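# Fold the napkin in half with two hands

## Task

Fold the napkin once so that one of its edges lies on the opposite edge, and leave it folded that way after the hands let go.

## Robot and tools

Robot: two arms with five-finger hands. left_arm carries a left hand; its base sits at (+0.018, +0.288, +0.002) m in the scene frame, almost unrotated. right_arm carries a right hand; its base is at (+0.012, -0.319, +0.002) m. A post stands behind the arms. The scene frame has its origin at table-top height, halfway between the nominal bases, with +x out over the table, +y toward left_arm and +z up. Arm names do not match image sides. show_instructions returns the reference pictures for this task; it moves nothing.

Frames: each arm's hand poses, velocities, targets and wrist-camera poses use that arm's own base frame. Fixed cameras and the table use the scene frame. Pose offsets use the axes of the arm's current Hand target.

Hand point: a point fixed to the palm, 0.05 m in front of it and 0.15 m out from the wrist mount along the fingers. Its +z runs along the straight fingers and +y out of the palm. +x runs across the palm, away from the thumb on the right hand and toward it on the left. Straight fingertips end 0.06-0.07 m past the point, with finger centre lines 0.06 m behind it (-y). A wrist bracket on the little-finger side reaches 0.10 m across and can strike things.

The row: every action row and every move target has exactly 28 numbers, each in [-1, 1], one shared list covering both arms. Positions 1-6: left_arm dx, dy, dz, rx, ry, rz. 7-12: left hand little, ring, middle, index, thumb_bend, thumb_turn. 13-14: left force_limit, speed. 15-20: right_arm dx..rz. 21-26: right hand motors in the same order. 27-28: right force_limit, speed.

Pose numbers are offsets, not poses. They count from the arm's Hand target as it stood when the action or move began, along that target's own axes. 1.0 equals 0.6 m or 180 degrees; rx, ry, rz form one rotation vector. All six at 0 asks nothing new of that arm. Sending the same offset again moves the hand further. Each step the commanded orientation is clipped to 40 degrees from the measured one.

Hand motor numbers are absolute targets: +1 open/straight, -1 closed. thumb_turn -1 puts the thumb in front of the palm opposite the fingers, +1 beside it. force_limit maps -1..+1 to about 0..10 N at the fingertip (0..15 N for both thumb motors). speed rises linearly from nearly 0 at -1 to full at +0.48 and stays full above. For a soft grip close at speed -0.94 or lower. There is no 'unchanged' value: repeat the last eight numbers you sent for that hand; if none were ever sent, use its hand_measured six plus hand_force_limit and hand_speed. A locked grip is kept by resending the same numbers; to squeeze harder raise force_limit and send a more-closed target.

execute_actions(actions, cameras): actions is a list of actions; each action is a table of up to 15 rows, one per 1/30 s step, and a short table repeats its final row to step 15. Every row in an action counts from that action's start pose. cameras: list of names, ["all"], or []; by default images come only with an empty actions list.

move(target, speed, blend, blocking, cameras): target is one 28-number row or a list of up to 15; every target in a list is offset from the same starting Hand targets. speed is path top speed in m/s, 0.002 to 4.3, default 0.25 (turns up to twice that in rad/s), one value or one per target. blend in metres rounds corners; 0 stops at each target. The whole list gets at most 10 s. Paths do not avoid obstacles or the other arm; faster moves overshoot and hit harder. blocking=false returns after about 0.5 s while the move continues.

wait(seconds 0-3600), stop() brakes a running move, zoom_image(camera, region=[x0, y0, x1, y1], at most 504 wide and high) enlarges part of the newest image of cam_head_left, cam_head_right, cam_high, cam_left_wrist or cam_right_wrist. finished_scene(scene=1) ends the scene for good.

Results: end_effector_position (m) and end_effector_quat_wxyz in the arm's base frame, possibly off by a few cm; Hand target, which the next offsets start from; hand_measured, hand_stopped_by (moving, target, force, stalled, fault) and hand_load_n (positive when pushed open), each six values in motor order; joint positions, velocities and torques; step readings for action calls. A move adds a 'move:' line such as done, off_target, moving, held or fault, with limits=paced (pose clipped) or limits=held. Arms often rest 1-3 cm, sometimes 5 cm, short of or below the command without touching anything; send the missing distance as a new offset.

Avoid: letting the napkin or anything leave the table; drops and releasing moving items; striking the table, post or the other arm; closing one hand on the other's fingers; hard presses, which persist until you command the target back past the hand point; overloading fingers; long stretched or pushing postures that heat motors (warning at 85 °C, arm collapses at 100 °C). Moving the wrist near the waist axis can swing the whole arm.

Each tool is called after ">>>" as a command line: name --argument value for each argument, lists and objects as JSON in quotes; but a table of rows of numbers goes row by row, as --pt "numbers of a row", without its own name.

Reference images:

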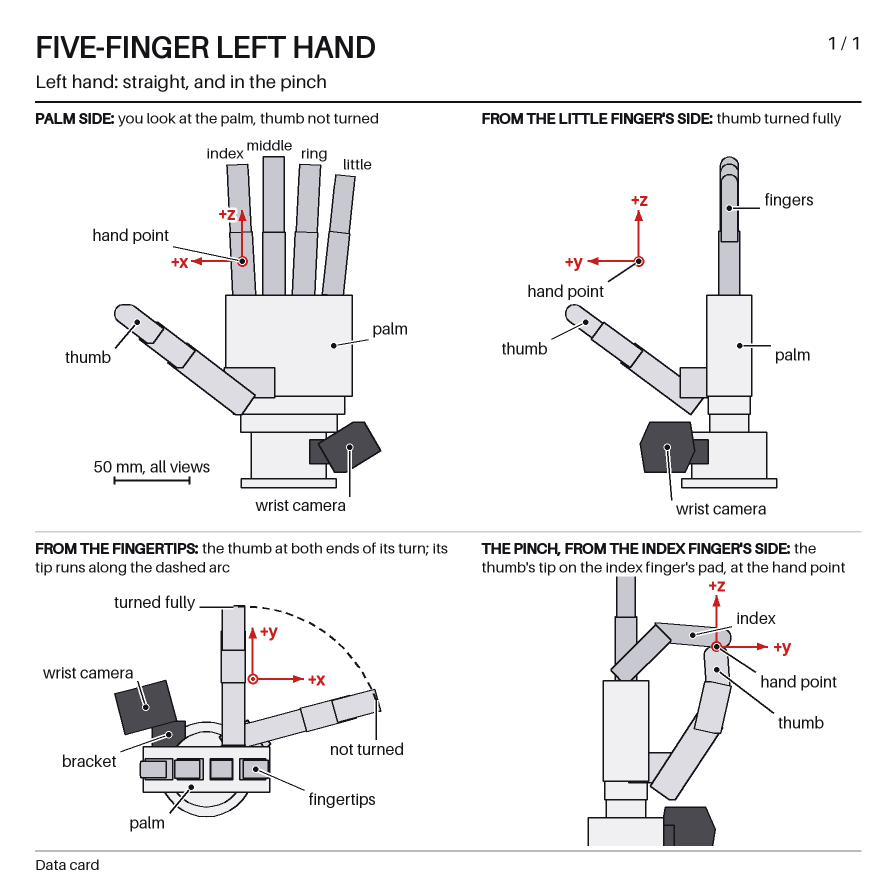

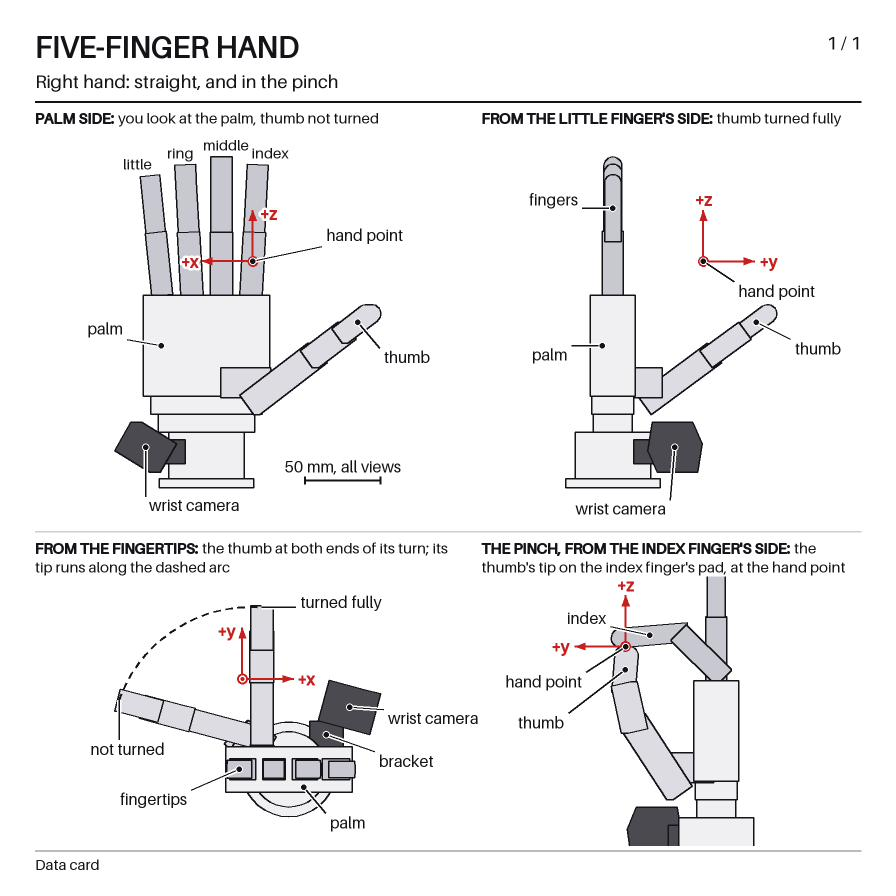

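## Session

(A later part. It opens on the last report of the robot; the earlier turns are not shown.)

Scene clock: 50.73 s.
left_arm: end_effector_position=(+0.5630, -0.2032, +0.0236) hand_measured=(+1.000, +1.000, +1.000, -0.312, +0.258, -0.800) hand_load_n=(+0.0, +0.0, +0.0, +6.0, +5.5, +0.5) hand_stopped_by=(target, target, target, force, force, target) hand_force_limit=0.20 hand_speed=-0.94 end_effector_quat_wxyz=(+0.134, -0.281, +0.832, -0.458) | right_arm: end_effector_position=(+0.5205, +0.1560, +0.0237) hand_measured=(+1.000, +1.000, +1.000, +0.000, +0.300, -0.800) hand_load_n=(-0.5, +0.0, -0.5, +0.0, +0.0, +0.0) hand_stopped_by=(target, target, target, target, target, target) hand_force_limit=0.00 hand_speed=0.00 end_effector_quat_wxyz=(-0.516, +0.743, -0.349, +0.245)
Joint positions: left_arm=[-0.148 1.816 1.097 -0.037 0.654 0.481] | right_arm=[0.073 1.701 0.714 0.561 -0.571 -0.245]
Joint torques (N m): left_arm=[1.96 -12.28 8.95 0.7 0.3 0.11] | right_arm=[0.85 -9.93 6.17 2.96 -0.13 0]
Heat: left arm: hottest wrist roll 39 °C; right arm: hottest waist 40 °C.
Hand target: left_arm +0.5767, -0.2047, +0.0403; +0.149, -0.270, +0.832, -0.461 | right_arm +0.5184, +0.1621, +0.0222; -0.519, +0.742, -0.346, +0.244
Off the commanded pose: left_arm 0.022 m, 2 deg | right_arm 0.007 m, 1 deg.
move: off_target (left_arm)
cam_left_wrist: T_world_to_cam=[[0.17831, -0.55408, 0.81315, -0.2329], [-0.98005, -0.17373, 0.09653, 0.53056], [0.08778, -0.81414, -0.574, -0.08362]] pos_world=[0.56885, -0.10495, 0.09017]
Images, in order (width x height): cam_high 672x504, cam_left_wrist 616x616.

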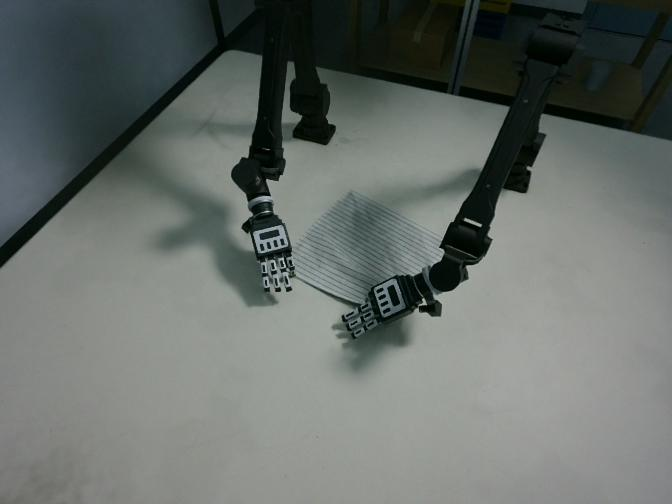

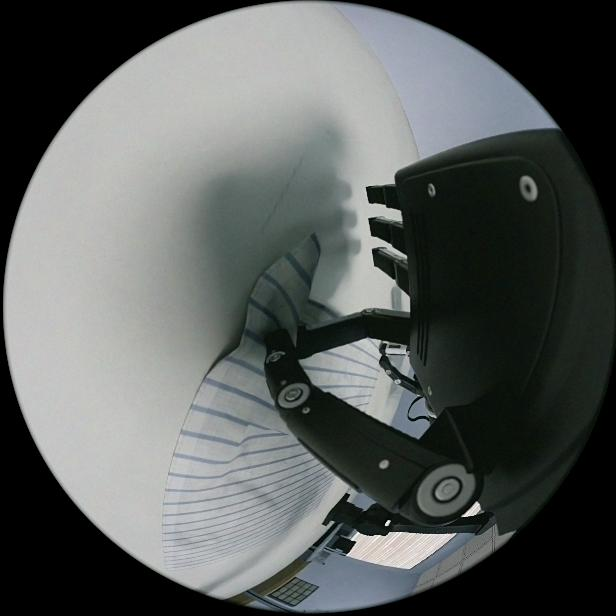

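>>> move --target '[0,0,0,0,0,0,1,1,1,-0.35,0.22,-0.8,0.2,-0.94, 0,-0.0517,-0.0188,-0.0667,0,0,1,1,1,0.1,0.5,-0.8,0,0]' --speed 0.1 --cameras '["cam_right_wrist","cam_high"]'

>>> zoom_image --camera "cam_right_wrist" --region '[220, 200, 460, 400]'

Scene clock: 52.70 s.
left_arm: end_effector_position=(+0.5630, -0.2032, +0.0236) hand_measured=(+1.000, +1.000, +1.000, -0.312, +0.258, -0.800) hand_load_n=(+0.0, +0.0, +0.0, +6.0, +5.5, +1.0) hand_stopped_by=(target, target, target, force, force, target) hand_force_limit=0.20 hand_speed=-0.94 end_effector_quat_wxyz=(+0.134, -0.281, +0.832, -0.458) | right_arm: end_effector_position=(+0.4987, +0.1547, +0.0320) hand_measured=(+1.000, +1.000, +1.000, +0.100, +0.500, -0.800) hand_load_n=(+0.0, +0.0, +0.0, +0.0, +0.0, +0.0) hand_stopped_by=(target, target, target, target, target, target) hand_force_limit=0.00 hand_speed=0.00 end_effector_quat_wxyz=(-0.428, +0.795, -0.387, +0.188)
Joint positions: left_arm=[-0.148 1.816 1.097 -0.037 0.654 0.481] | right_arm=[0.112 1.594 0.808 0.099 -0.478 -0.322]
Joint torques (N m): left_arm=[1.85 -12.28 8.95 0.77 0.31 0.08] | right_arm=[1.08 -10.7 11.64 1.77 -0.15 -0.1]
Heat: left arm: hottest wrist roll 39 °C; right arm: hottest waist 40 °C.
Hand target: left_arm +0.5767, -0.2047, +0.0403; +0.149, -0.270, +0.832, -0.461 | right_arm +0.5184, +0.1621, +0.0552; -0.439, +0.793, -0.370, +0.206
Off the commanded pose: left_arm 0.022 m, 2 deg | right_arm 0.031 m, 3 deg.
move: off_target (right_arm)
cam_right_wrist: T_world_to_cam=[[-0.22325, -0.5626, -0.79602, 0.22054], [-0.96933, 0.21419, 0.12047, 0.43675], [0.10272, 0.7985, -0.59316, -0.04029]] pos_world=[0.47674, 0.0627, 0.09904]
Images, in order (width x height): cam_high 672x504, cam_right_wrist 616x616.

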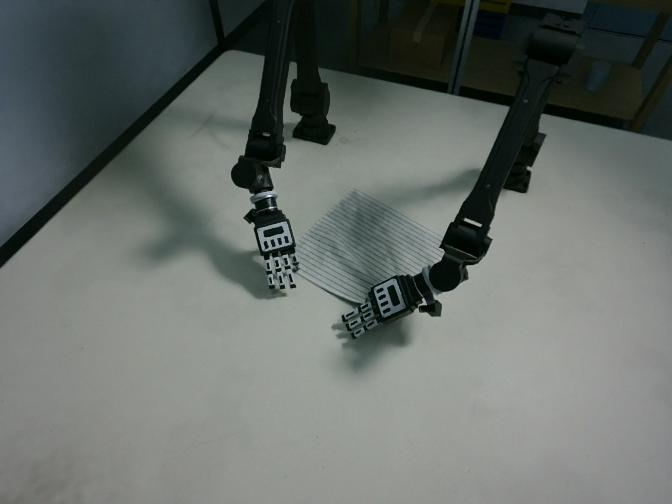

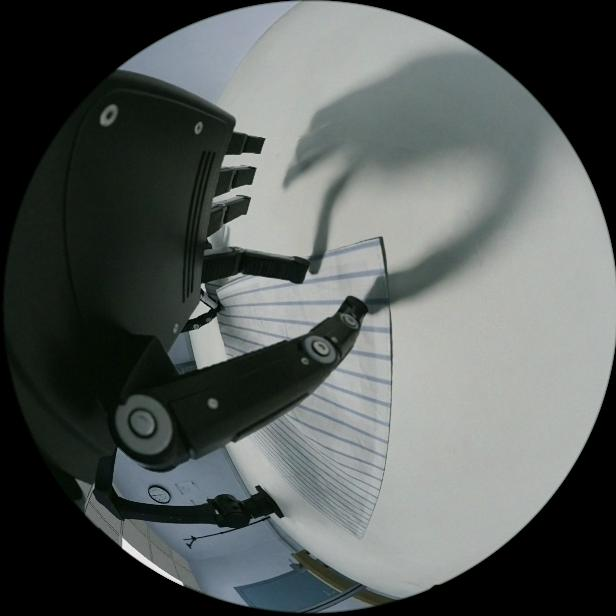

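Scaled by 2.100 from the camera's image (finer frame: 880x880).

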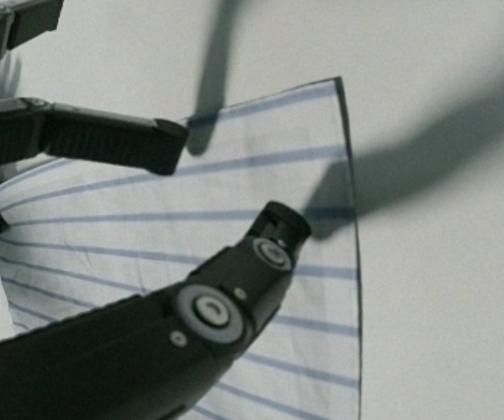

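>>> move --target '[0,0,0,0,0,0,1,1,1,-0.35,0.22,-0.8,0.2,-0.94, -0.0193,0.0828,0.0247,0,0,0,1,1,1,0.1,0.5,-0.8,0,0]' --speed 0.05 --cameras '["cam_right_wrist","cam_high"]'

>>> zoom_image --camera "cam_right_wrist" --region '[220, 200, 460, 400]'

Scene clock: 55.17 s.
left_arm: end_effector_position=(+0.5630, -0.2032, +0.0236) hand_measured=(+1.000, +1.000, +1.000, -0.312, +0.258, -0.800) hand_load_n=(+0.0, +0.0, +0.0, +6.0, +5.5, +1.0) hand_stopped_by=(target, target, target, force, force, target) hand_force_limit=0.20 hand_speed=-0.94 end_effector_quat_wxyz=(+0.134, -0.281, +0.832, -0.458) | right_arm: end_effector_position=(+0.5100, +0.1568, +0.0257) hand_measured=(+1.000, +1.000, +1.000, +0.100, +0.500, -0.800) hand_load_n=(+0.0, +0.0, -0.5, +0.0, +0.5, +0.5) hand_stopped_by=(target, target, target, target, target, target) hand_force_limit=0.00 hand_speed=0.00 end_effector_quat_wxyz=(-0.446, +0.785, -0.369, +0.219)
Joint positions: left_arm=[-0.148 1.816 1.097 -0.037 0.654 0.481] | right_arm=[0.115 1.626 0.778 0.244 -0.476 -0.323]
Joint torques (N m): left_arm=[1.96 -12.51 8.98 0.77 0.29 0.09] | right_arm=[1.03 -7.12 6.2 2.51 -0.14 -0.1]
Heat: left arm: hottest wrist roll 39 °C; right arm: hottest waist 40 °C.
Hand target: left_arm +0.5767, -0.2047, +0.0403; +0.149, -0.270, +0.832, -0.461 | right_arm +0.5005, +0.1621, +0.0053; -0.439, +0.793, -0.370, +0.206
Off the commanded pose: left_arm 0.022 m, 2 deg | right_arm 0.023 m, 2 deg.
move: off_target (right_arm)
cam_right_wrist: T_world_to_cam=[[-0.15561, -0.55692, -0.81586, 0.18446], [-0.97626, 0.21269, 0.04101, 0.45378], [0.15069, 0.80287, -0.5768, -0.07246]] pos_world=[0.48263, 0.06439, 0.09008]
Images, in order (width x height): cam_high 672x504, cam_right_wrist 616x616.

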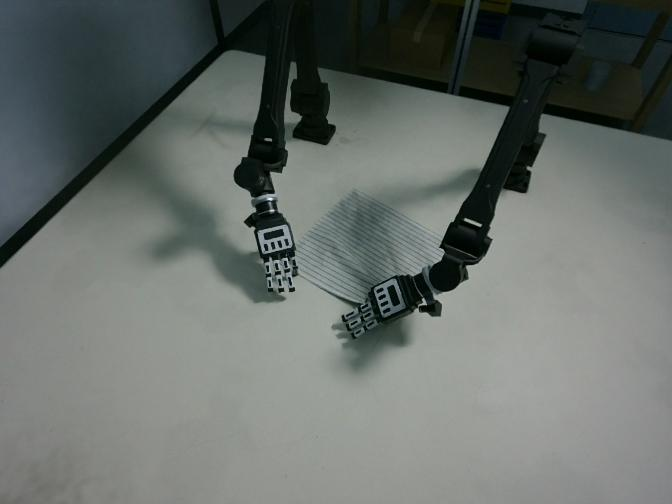

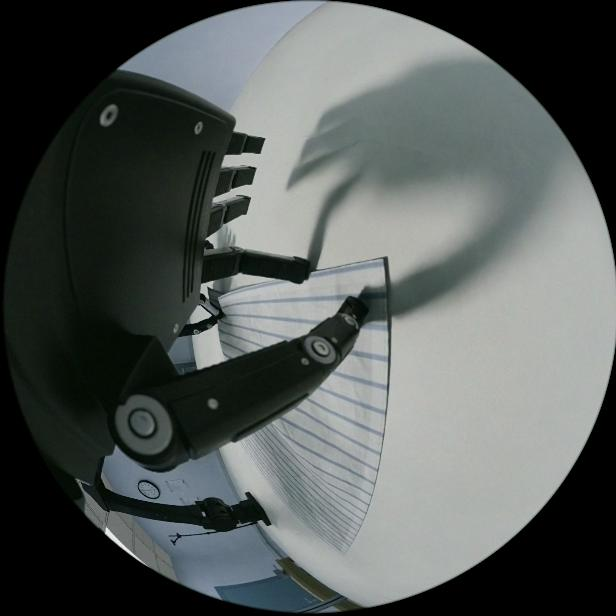

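Scaled by 2.100 from the camera's image (finer frame: 880x880).

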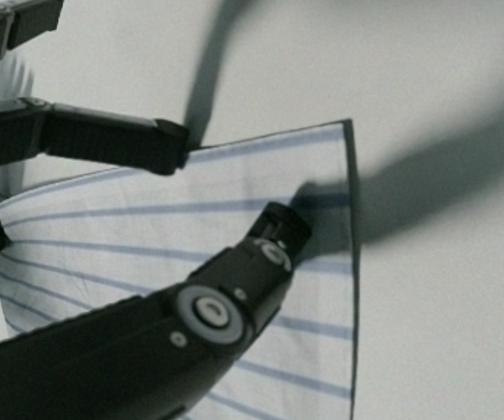

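>>> move --pt "0 0 0 0 0 0 1 1 1 -0.35 0.22 -0.8 0.2 -0.94 0 -0.0424 -0.0265 0 0 0 1 1 1 0.1 0.5 -0.8 0 0" --pt "0 0 0 0 0 0 1 1 1 -0.35 0.22 -0.8 0.2 -0.94 -0.0218 -0.0314 -0.0442 0 0 0 1 1 1 0.1 0.5 -0.8 0 0" --pt "0 0 0 0 0 0 1 1 1 -0.35 0.22 -0.8 0.2 -0.94 -0.0218 0.0110 -0.0177 0 0 0 1 1 1 0.1 0.5 -0.8 0 0" --speed 0.05 --cameras '["cam_right_wrist"]'

>>> zoom_image --camera "cam_right_wrist" --region '[220, 200, 460, 400]'

Scene clock: 58.17 s.
left_arm: end_effector_position=(+0.5630, -0.2032, +0.0236) hand_measured=(+1.000, +1.000, +1.000, -0.312, +0.258, -0.800) hand_load_n=(+0.0, +0.0, +0.0, +6.0, +5.0, +1.0) hand_stopped_by=(target, target, target, force, force, target) hand_force_limit=0.20 hand_speed=-0.94 end_effector_quat_wxyz=(+0.134, -0.281, +0.832, -0.458) | right_arm: end_effector_position=(+0.4920, +0.1606, +0.0254) hand_measured=(+1.000, +1.000, +1.000, +0.100, +0.500, -0.800) hand_load_n=(+0.0, -0.5, +0.0, +0.0, +0.0, +0.5) hand_stopped_by=(target, target, target, target, target, target) hand_force_limit=0.00 hand_speed=0.00 end_effector_quat_wxyz=(-0.447, +0.786, -0.367, +0.219)
Joint positions: left_arm=[-0.148 1.816 1.097 -0.037 0.654 0.481] | right_arm=[0.128 1.591 0.728 0.263 -0.468 -0.318]
Joint torques (N m): left_arm=[1.79 -12.45 8.95 0.85 0.3 0.07] | right_arm=[0.85 -6.95 6.16 2.45 -0.06 -0.08]
Heat: left arm: hottest shoulder 39 °C; right arm: hottest waist 40 °C.
Hand target: left_arm +0.5767, -0.2047, +0.0403; +0.149, -0.270, +0.832, -0.461 | right_arm +0.4827, +0.1641, +0.0054; -0.439, +0.792, -0.370, +0.206
Off the commanded pose: left_arm 0.022 m, 2 deg | right_arm 0.023 m, 2 deg.
move: off_target (right_arm)
cam_right_wrist: T_world_to_cam=[[-0.15115, -0.55796, -0.81599, 0.18147], [-0.97732, 0.20824, 0.03864, 0.43675], [0.14836, 0.80332, -0.57678, -0.07181]] pos_world=[0.46492, 0.06799, 0.08978]

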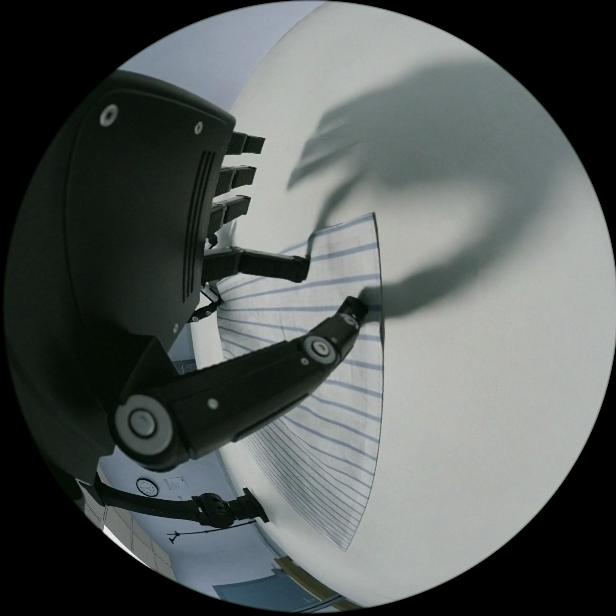

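Scaled by 2.100 from the camera's image (finer frame: 880x880).

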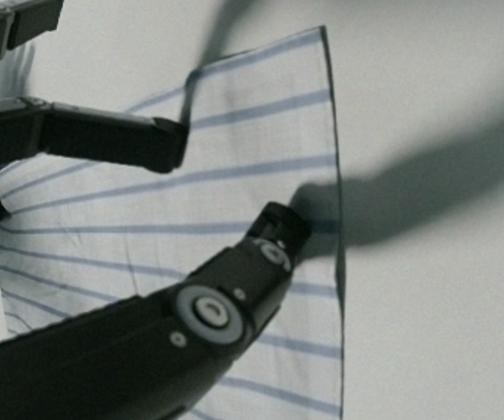

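>>> move --target '[0,0,0,0,0,0,1,1,1,-0.35,0.22,-0.8,0.2,-0.94, 0,0.0170,0.0106,0,0,0,1,1,1,-0.31,0.15,-0.8,0,-0.86]' --speed 0.01 --cameras '["cam_right_wrist"]'

>>> zoom_image --camera "cam_right_wrist" --region '[220, 200, 460, 400]'

Scene clock: 60.00 s.
left_arm: end_effector_position=(+0.5630, -0.2032, +0.0236) hand_measured=(+1.000, +1.000, +1.000, -0.312, +0.258, -0.800) hand_load_n=(+0.0, -0.5, +0.0, +6.5, +5.5, +0.5) hand_stopped_by=(target, target, target, force, force, target) hand_force_limit=0.20 hand_speed=-0.94 end_effector_quat_wxyz=(+0.134, -0.281, +0.832, -0.458) | right_arm: end_effector_position=(+0.4972, +0.1623, +0.0193) hand_measured=(+1.000, +1.000, +1.000, -0.310, +0.226, -0.800) hand_load_n=(+0.0, +0.0, +0.0, +4.0, +7.5, +0.0) hand_stopped_by=(target, target, target, target, force, target) hand_force_limit=0.00 hand_speed=-0.86 end_effector_quat_wxyz=(-0.453, +0.783, -0.363, +0.224)
Joint positions: left_arm=[-0.148 1.816 1.097 -0.037 0.654 0.481] | right_arm=[0.129 1.62 0.728 0.309 -0.471 -0.316]
Joint velocities: left_arm=[0.005 -0.044 -0.002 -0.017 0.037 -0.037] | right_arm=[within noise]
Joint torques (N m): left_arm=[2.02 -12.51 8.94 0.73 0.3 0.08] | right_arm=[0.73 -7 5.46 2.09 0.08 -0.09]
Heat: left arm: hottest shoulder 39 °C; right arm: hottest waist 40 °C.
Hand target: left_arm +0.5767, -0.2047, +0.0403; +0.149, -0.270, +0.832, -0.461 | right_arm +0.4827, +0.1641, -0.0066; -0.439, +0.793, -0.370, +0.206
Off the commanded pose: left_arm 0.022 m, 2 deg | right_arm 0.030 m, 3 deg.
move: off_target (right_arm)
cam_right_wrist: T_world_to_cam=[[-0.13681, -0.55344, -0.82158, 0.17052], [-0.97824, 0.20608, 0.02407, 0.44281], [0.15599, 0.80699, -0.56959, -0.08211]] pos_world=[0.46931, 0.06938, 0.08267]

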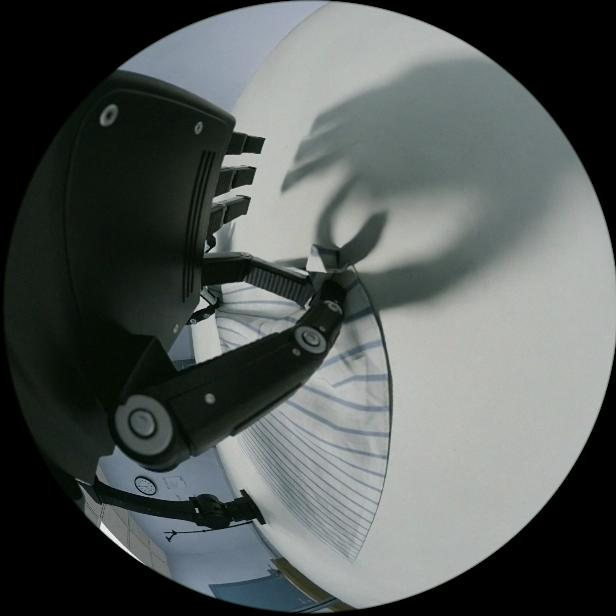

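Scaled by 2.100 from the camera's image (finer frame: 880x880).

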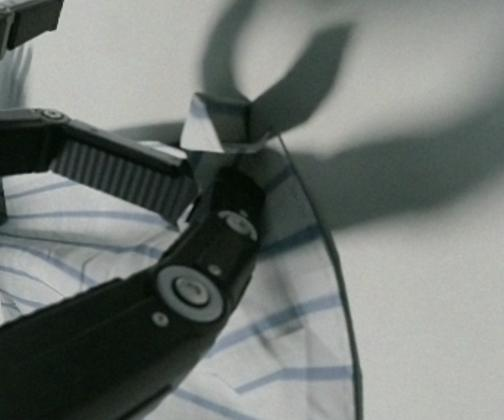

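>>> move --pt "0 0 0 0 0 0 1 1 1 -0.35 0.22 -0.8 0.2 -0.94 0 0 0 0 0 0 1 1 1 -0.35 0.18 -0.8 0.2 -0.94" --pt "0 -0.0707 -0.0442 0 0 0 1 1 1 -0.35 0.22 -0.8 0.2 -0.94 0 -0.113 -0.0707 0 0 0 1 1 1 -0.35 0.18 -0.8 0.2 -0.94" --speed 0.06 --cameras '["all"]'

>>> zoom_image --camera "cam_high" --region '[220, 150, 480, 360]'

Scene clock: 62.67 s.
left_arm: end_effector_position=(+0.5586, -0.2026, +0.0666) hand_measured=(+1.000, +1.000, +1.000, -0.312, +0.258, -0.800) hand_load_n=(+0.0, +0.0, +0.0, +6.5, +5.5, +1.0) hand_stopped_by=(target, target, target, force, force, target) hand_force_limit=0.20 hand_speed=-0.94 end_effector_quat_wxyz=(+0.128, -0.285, +0.834, -0.455) | right_arm: end_effector_position=(+0.4632, +0.1593, +0.0511) hand_measured=(+1.000, +1.000, +1.000, -0.318, +0.220, -0.800) hand_load_n=(+0.0, +0.0, +0.0, +6.0, +8.5, +0.5) hand_stopped_by=(target, target, target, force, force, target) hand_force_limit=0.20 hand_speed=-0.94 end_effector_quat_wxyz=(-0.429, +0.796, -0.382, +0.189)
Joint positions: left_arm=[-0.148 1.739 1.132 -0.165 0.654 0.481] | right_arm=[0.133 1.472 0.728 0.065 -0.469 -0.316]
Joint torques (N m): left_arm=[1.96 -12.1 10.26 0.83 0.3 0.1] | right_arm=[0.73 -9.41 12.19 1.62 -0.06 -0.06]
Heat: left arm: hottest shoulder 39 °C; right arm: hottest waist 40 °C.
Hand target: left_arm +0.5767, -0.2046, +0.0903; +0.149, -0.270, +0.832, -0.461 | right_arm +0.4825, +0.1643, +0.0733; -0.439, +0.793, -0.370, +0.206
Off the commanded pose: left_arm 0.030 m, 3 deg | right_arm 0.030 m, 3 deg.
move: off_target (left_arm, right_arm)
cam_left_wrist: T_world_to_cam=[[0.19118, -0.55598, 0.80891, -0.27401], [-0.9784, -0.17398, 0.11166, 0.52021], [0.07865, -0.81279, -0.57723, -0.05243]] pos_world=[0.56548, -0.10445, 0.13329]
cam_right_wrist: T_world_to_cam=[[-0.21319, -0.56519, -0.79694, 0.2263], [-0.97196, 0.20548, 0.11429, 0.40204], [0.09916, 0.79896, -0.59315, -0.02742]] pos_world=[0.44173, 0.0672, 0.11814]

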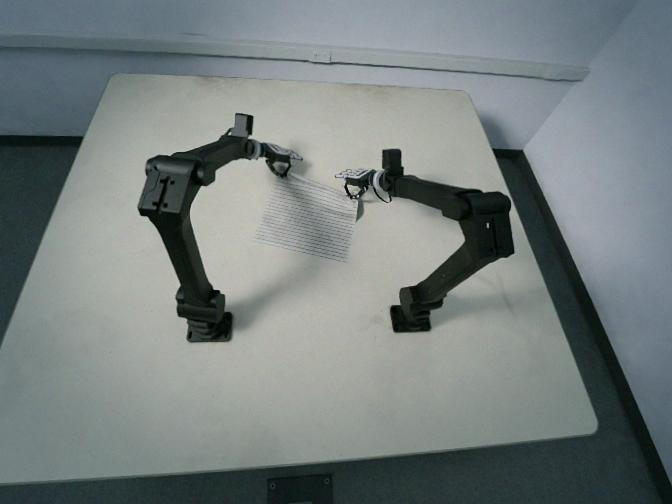

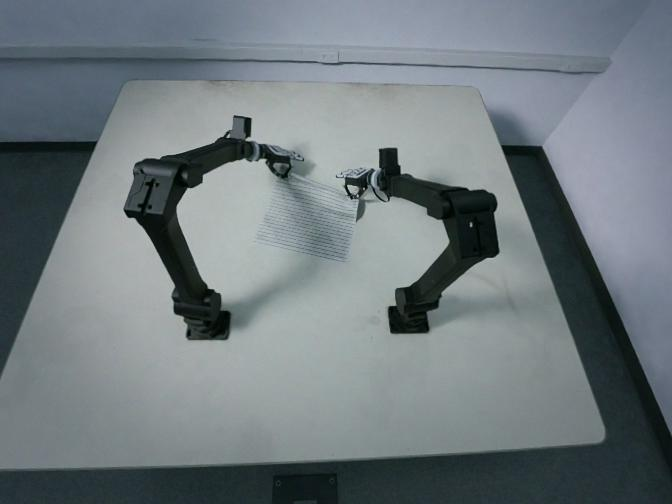

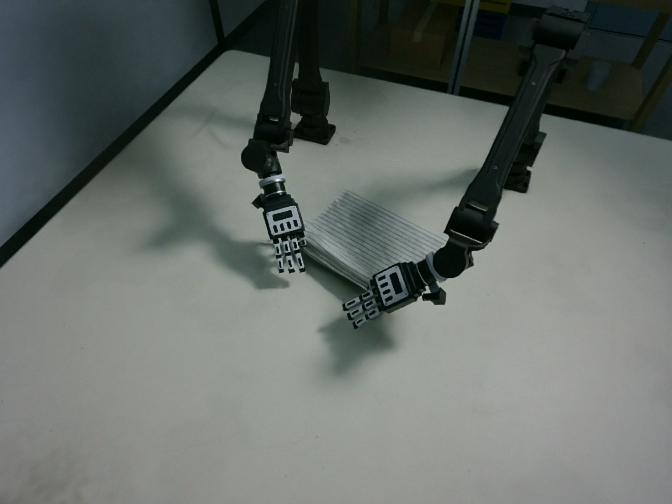

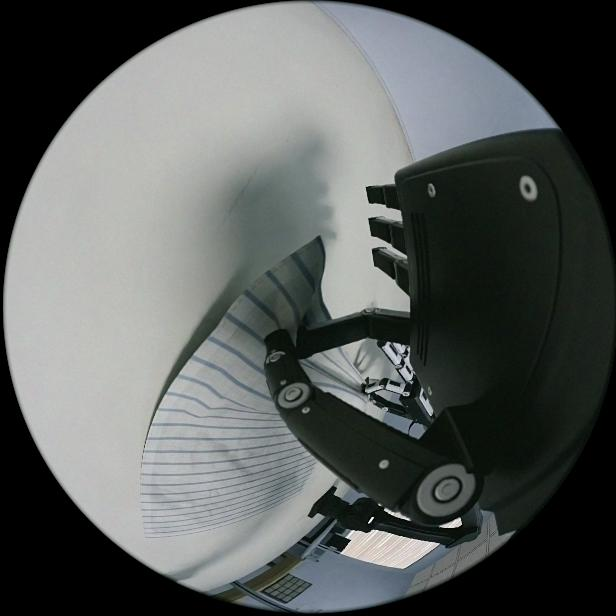

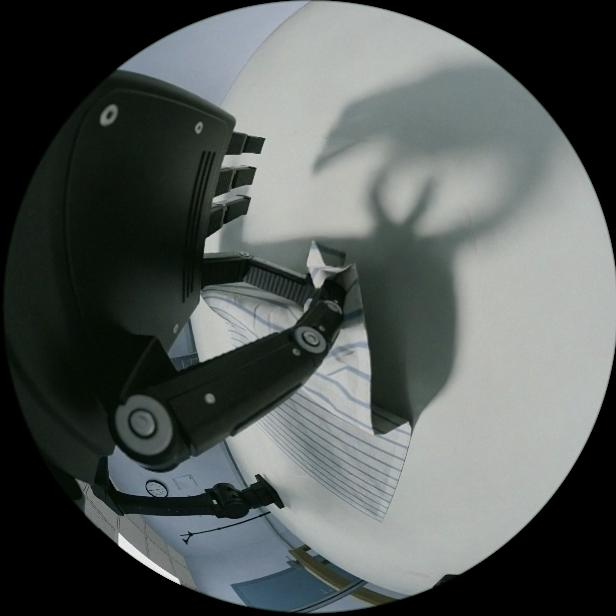

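Scaled by 1.938 from the camera's image (finer frame: 960x720).

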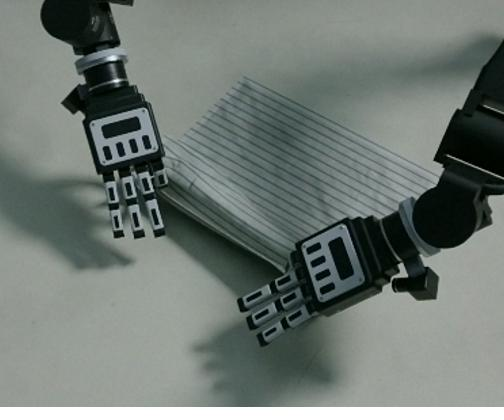

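>>> zoom_image --camera "cam_head_right" --region '[230, 150, 390, 280]'

>>> zoom_image --camera "cam_head_left" --region '[230, 150, 390, 280]'

Scaled by 3.150 from the camera's image (finer frame: 960x720).

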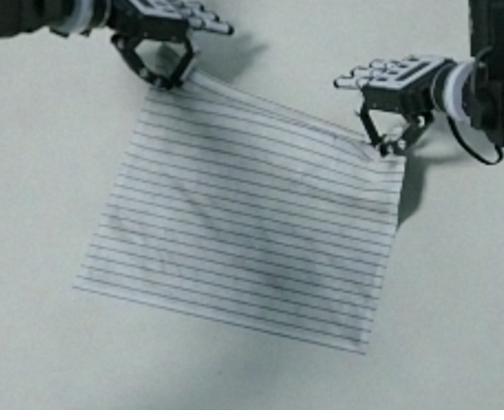

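Scaled by 3.150 from the camera's image (finer frame: 960x720).

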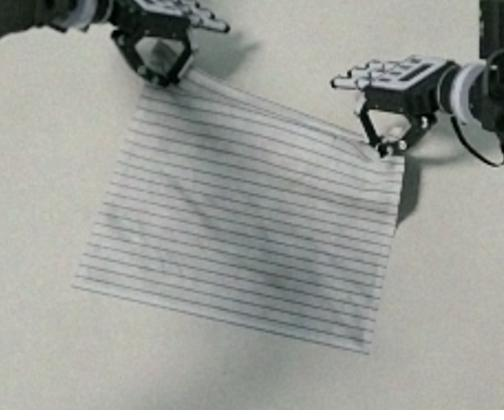

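>>> move --pt "0.0604 -0.0297 -0.0901 0 0.054 0.034 1 1 1 -0.35 0.22 -0.8 0.2 -0.94 -0.0478 -0.0628 -0.0844 0 -0.0589 -0.0368 1 1 1 -0.35 0.18 -0.8 0.2 -0.94" --pt "0.1337 -0.0024 -0.1747 0 0.108 0.068 1 1 1 -0.35 0.22 -0.8 0.2 -0.94 -0.1403 -0.0463 -0.1516 0 -0.1178 -0.0736 1 1 1 -0.35 0.18 -0.8 0.2 -0.94" --speed 0.07 --blend '[0.02,0]' --cameras '["all"]'

>>> zoom_image --camera "cam_high" --region '[220, 130, 480, 340]'

>>> zoom_image --camera "cam_head_right" --region '[230, 130, 410, 280]'

Scene clock: 70.30 s.
left_arm: end_effector_position=(+0.4547, -0.1864, +0.1381) hand_measured=(+1.000, +1.000, +1.000, -0.312, +0.258, -0.800) hand_load_n=(+0.0, +0.0, +0.0, +7.0, +5.5, +1.0) hand_stopped_by=(target, target, target, force, force, target) hand_force_limit=0.20 hand_speed=-0.94 end_effector_quat_wxyz=(+0.043, -0.103, +0.869, -0.481) | right_arm: end_effector_position=(+0.3761, +0.1854, +0.1332) hand_measured=(+1.000, +1.000, +1.000, -0.318, +0.220, -0.800) hand_load_n=(+0.0, +0.0, +0.0, +6.0, +8.5, +0.5) hand_stopped_by=(target, target, target, force, force, target) hand_force_limit=0.20 hand_speed=-0.94 end_effector_quat_wxyz=(-0.469, +0.854, -0.202, +0.097)
Joint positions: left_arm=[-0.107 1.543 1.132 -0.703 0.935 0.994] | right_arm=[0.15 1.237 0.786 -0.408 -0.776 -0.654]
Joint torques (N m): left_arm=[3.02 -9.82 8.4 0.38 0.64 0.09] | right_arm=[0.79 -7.12 11.06 1.21 -0.51 -0.16]
Heat: left arm: hottest shoulder 39 °C; right arm: hottest waist 40 °C.
Hand target: left_arm +0.4601, -0.1803, +0.1470; +0.055, -0.098, +0.869, -0.482 | right_arm +0.3805, +0.1889, +0.1449; -0.473, +0.854, -0.189, +0.106
Off the commanded pose: left_arm 0.012 m, 1 deg | right_arm 0.013 m, 2 deg.
move: off_target (left_arm, right_arm)
cam_left_wrist: T_world_to_cam=[[-0.06724, -0.56999, 0.8189, -0.18942], [-0.96913, 0.23243, 0.08221, 0.48892], [-0.23719, -0.78809, -0.56802, 0.15705]] pos_world=[0.49834, -0.09783, 0.20413]
cam_right_wrist: T_world_to_cam=[[0.05164, -0.58718, -0.80781, 0.19376], [-0.97106, -0.2184, 0.09667, 0.38319], [-0.23318, 0.77944, -0.58147, 0.13611]] pos_world=[0.39383, 0.09137, 0.19862]

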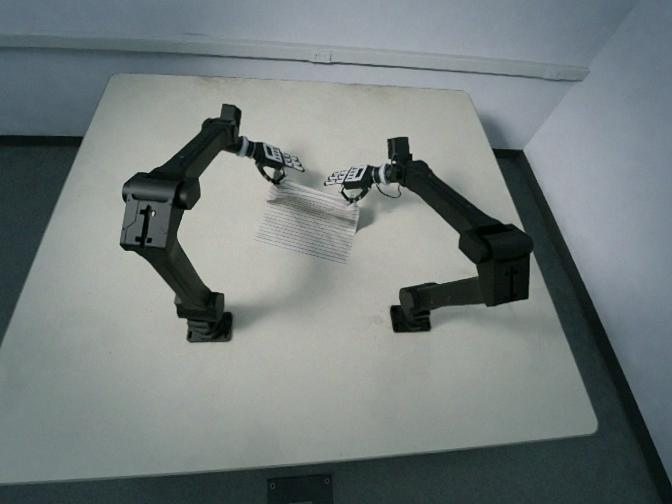

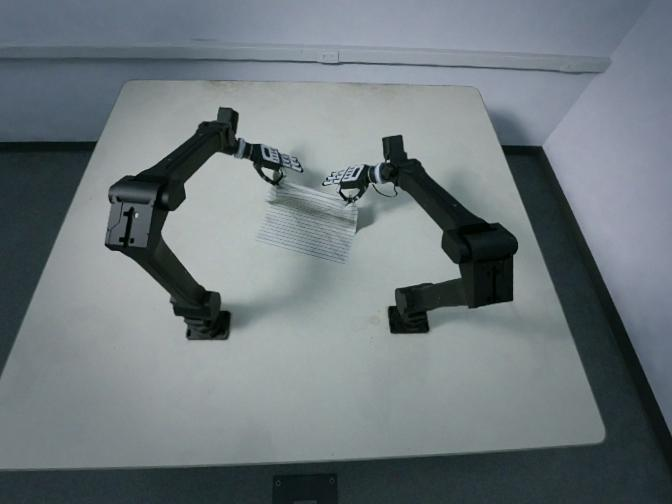

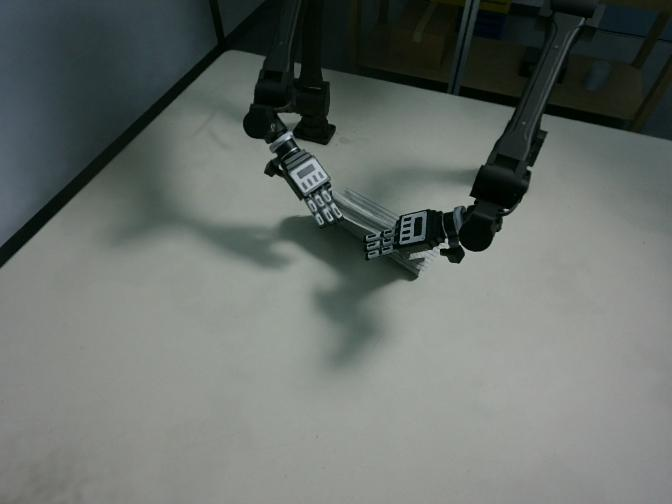

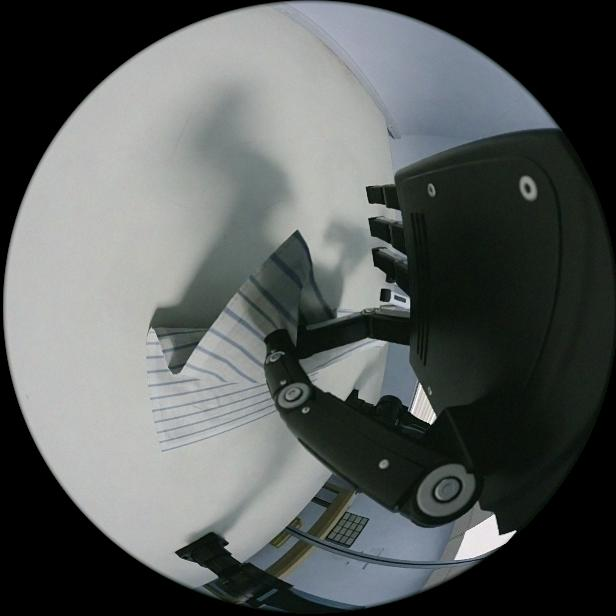

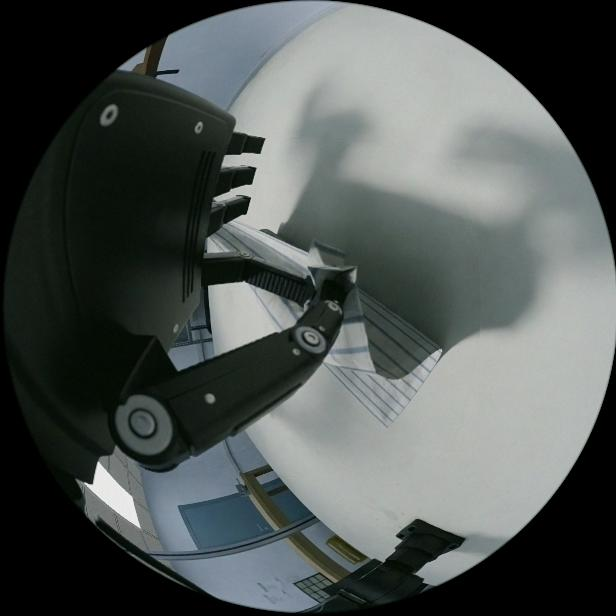

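Scaled by 1.938 from the camera's image (finer frame: 960x720).

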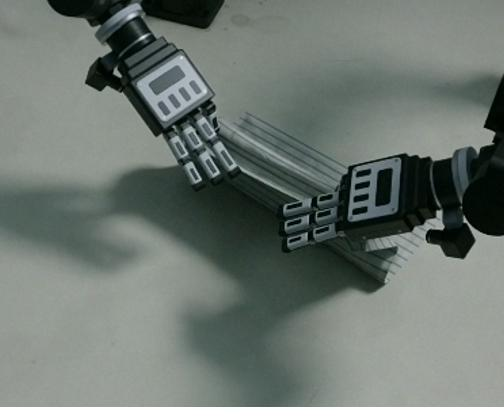

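Scaled by 2.800 from the camera's image (finer frame: 960x720).

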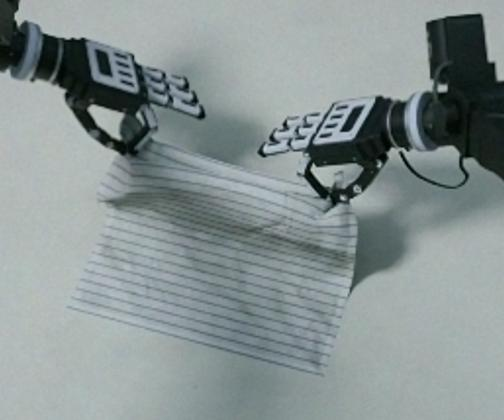

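>>> move --pt "0.0917 0.0637 -0.0142 0 0.0565 0.0353 1 1 1 -0.35 0.22 -0.8 0.2 -0.94 -0.1050 0.0542 0.0012 0 -0.0613 -0.0383 1 1 1 -0.35 0.18 -0.8 0.2 -0.94" --pt "0.1658 0.1542 -0.0015 0 0.1083 0.0678 1 1 1 -0.35 0.22 -0.8 0.2 -0.94 -0.1990 0.1298 0.0220 0 -0.1178 -0.0736 1 1 1 -0.35 0.18 -0.8 0.2 -0.94" --speed 0.06 --blend '[0.02,0]' --cameras '["all"]'

>>> zoom_image --camera "cam_high" --region '[220, 130, 480, 340]'

>>> zoom_image --camera "cam_head_right" --region '[230, 130, 410, 280]'

Scene clock: 75.83 s.
left_arm: end_effector_position=(+0.3527, -0.1609, +0.0746) hand_measured=(+1.000, +1.000, +1.000, -0.312, +0.258, -0.800) hand_load_n=(+0.0, +0.0, +0.0, +8.0, +6.5, +1.0) hand_stopped_by=(target, target, target, force, force, target) hand_force_limit=0.20 hand_speed=-0.94 end_effector_quat_wxyz=(-0.039, +0.081, +0.870, -0.485) | right_arm: end_effector_position=(+0.2672, +0.2118, +0.0775) hand_measured=(+1.000, +1.000, +1.000, -0.318, +0.220, -0.800) hand_load_n=(+0.0, +0.0, +0.0, +6.0, +8.0, +0.5) hand_stopped_by=(target, target, target, force, force, target) hand_force_limit=0.20 hand_speed=-0.94 end_effector_quat_wxyz=(-0.487, +0.873, -0.001, +0.012)
Joint positions: left_arm=[-0.084 1.587 1.015 -1.141 1.011 1.75] | right_arm=[0.261 1.215 0.631 -0.555 -0.955 -1.082]
Joint torques (N m): left_arm=[3.31 -7.18 6.08 -0.28 0.45 0.15] | right_arm=[0.91 -4.31 7.5 0.76 -0.7 -0.12]
Heat: left arm: hottest shoulder 39 °C; right arm: hottest waist 40 °C.
Hand target: left_arm +0.3521, -0.1540, +0.0691; -0.042, +0.077, +0.871, -0.483 | right_arm +0.2595, +0.2122, +0.0715; -0.484, +0.875, +0.000, +0.001
Off the commanded pose: left_arm 0.009 m, 1 deg | right_arm 0.009 m, 1 deg.
move: done
cam_left_wrist: T_world_to_cam=[[-0.31273, -0.48598, 0.8161, -0.02946], [-0.803, 0.5942, 0.04613, 0.39168], [-0.50734, -0.6409, -0.57607, 0.23652]] pos_world=[0.4253, -0.09547, 0.14222]
cam_right_wrist: T_world_to_cam=[[0.33156, -0.49521, -0.80302, 0.07529], [-0.79004, -0.61097, 0.05058, 0.32696], [-0.51566, 0.61764, -0.59381, 0.16837]] pos_world=[0.32017, 0.13305, 0.1439]

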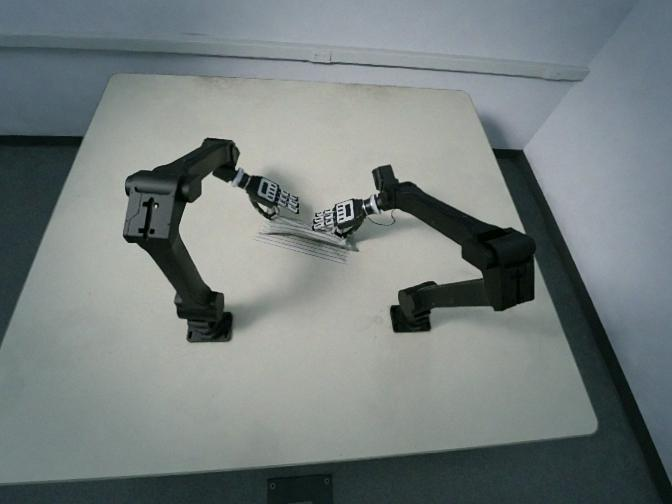

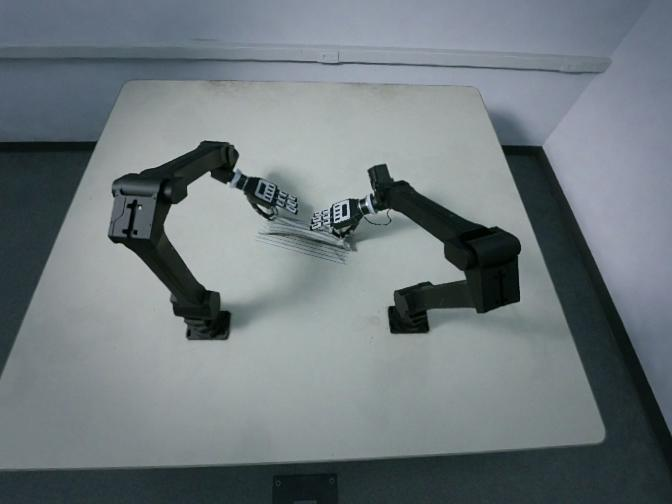

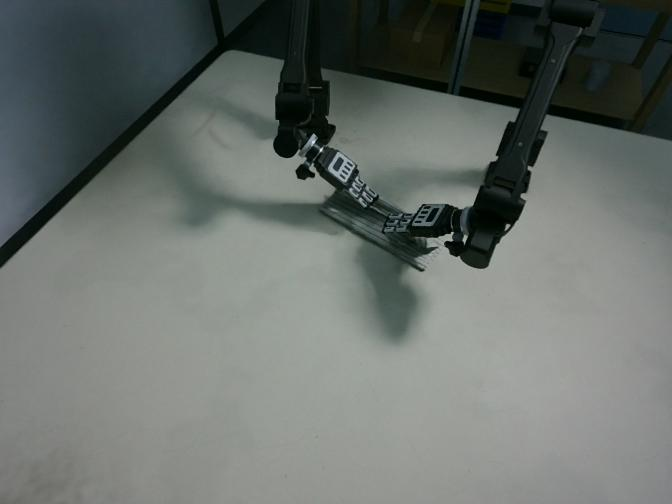

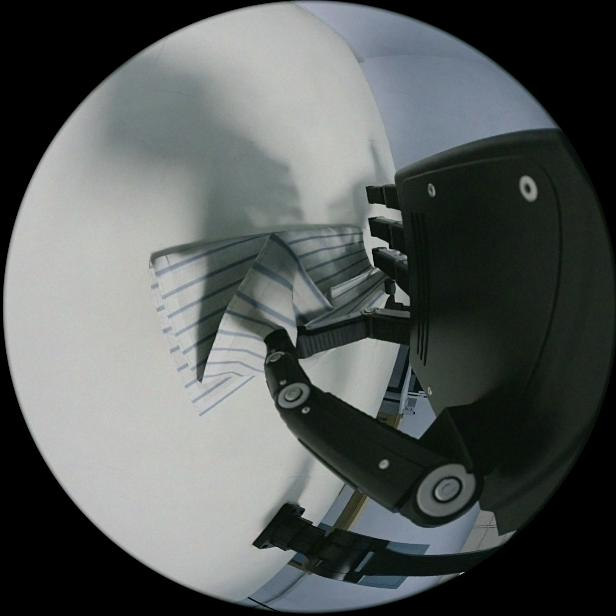

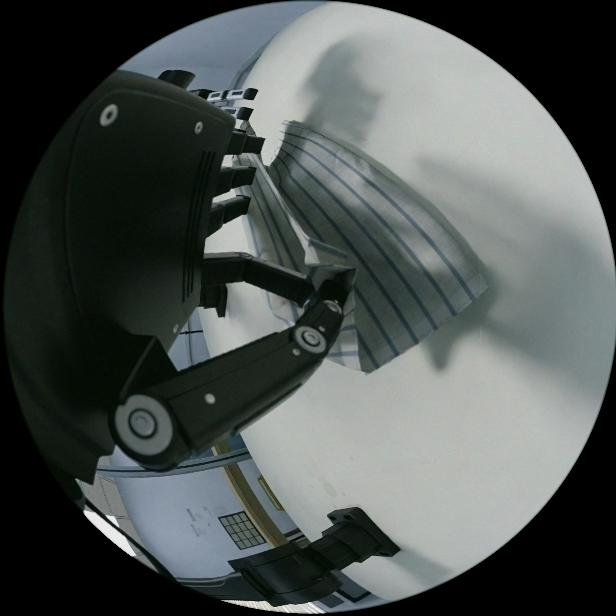

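Scaled by 1.938 from the camera's image (finer frame: 960x720).

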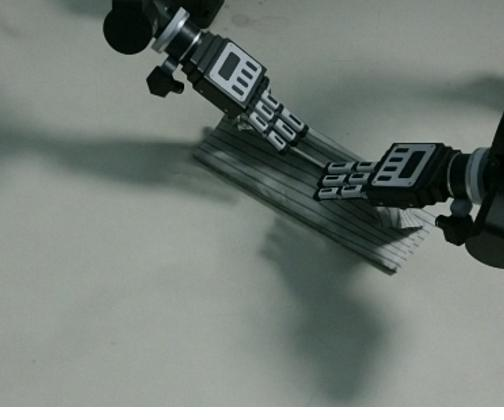

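Scaled by 2.800 from the camera's image (finer frame: 960x720).

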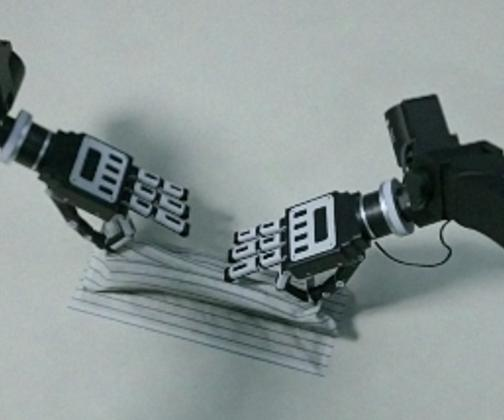

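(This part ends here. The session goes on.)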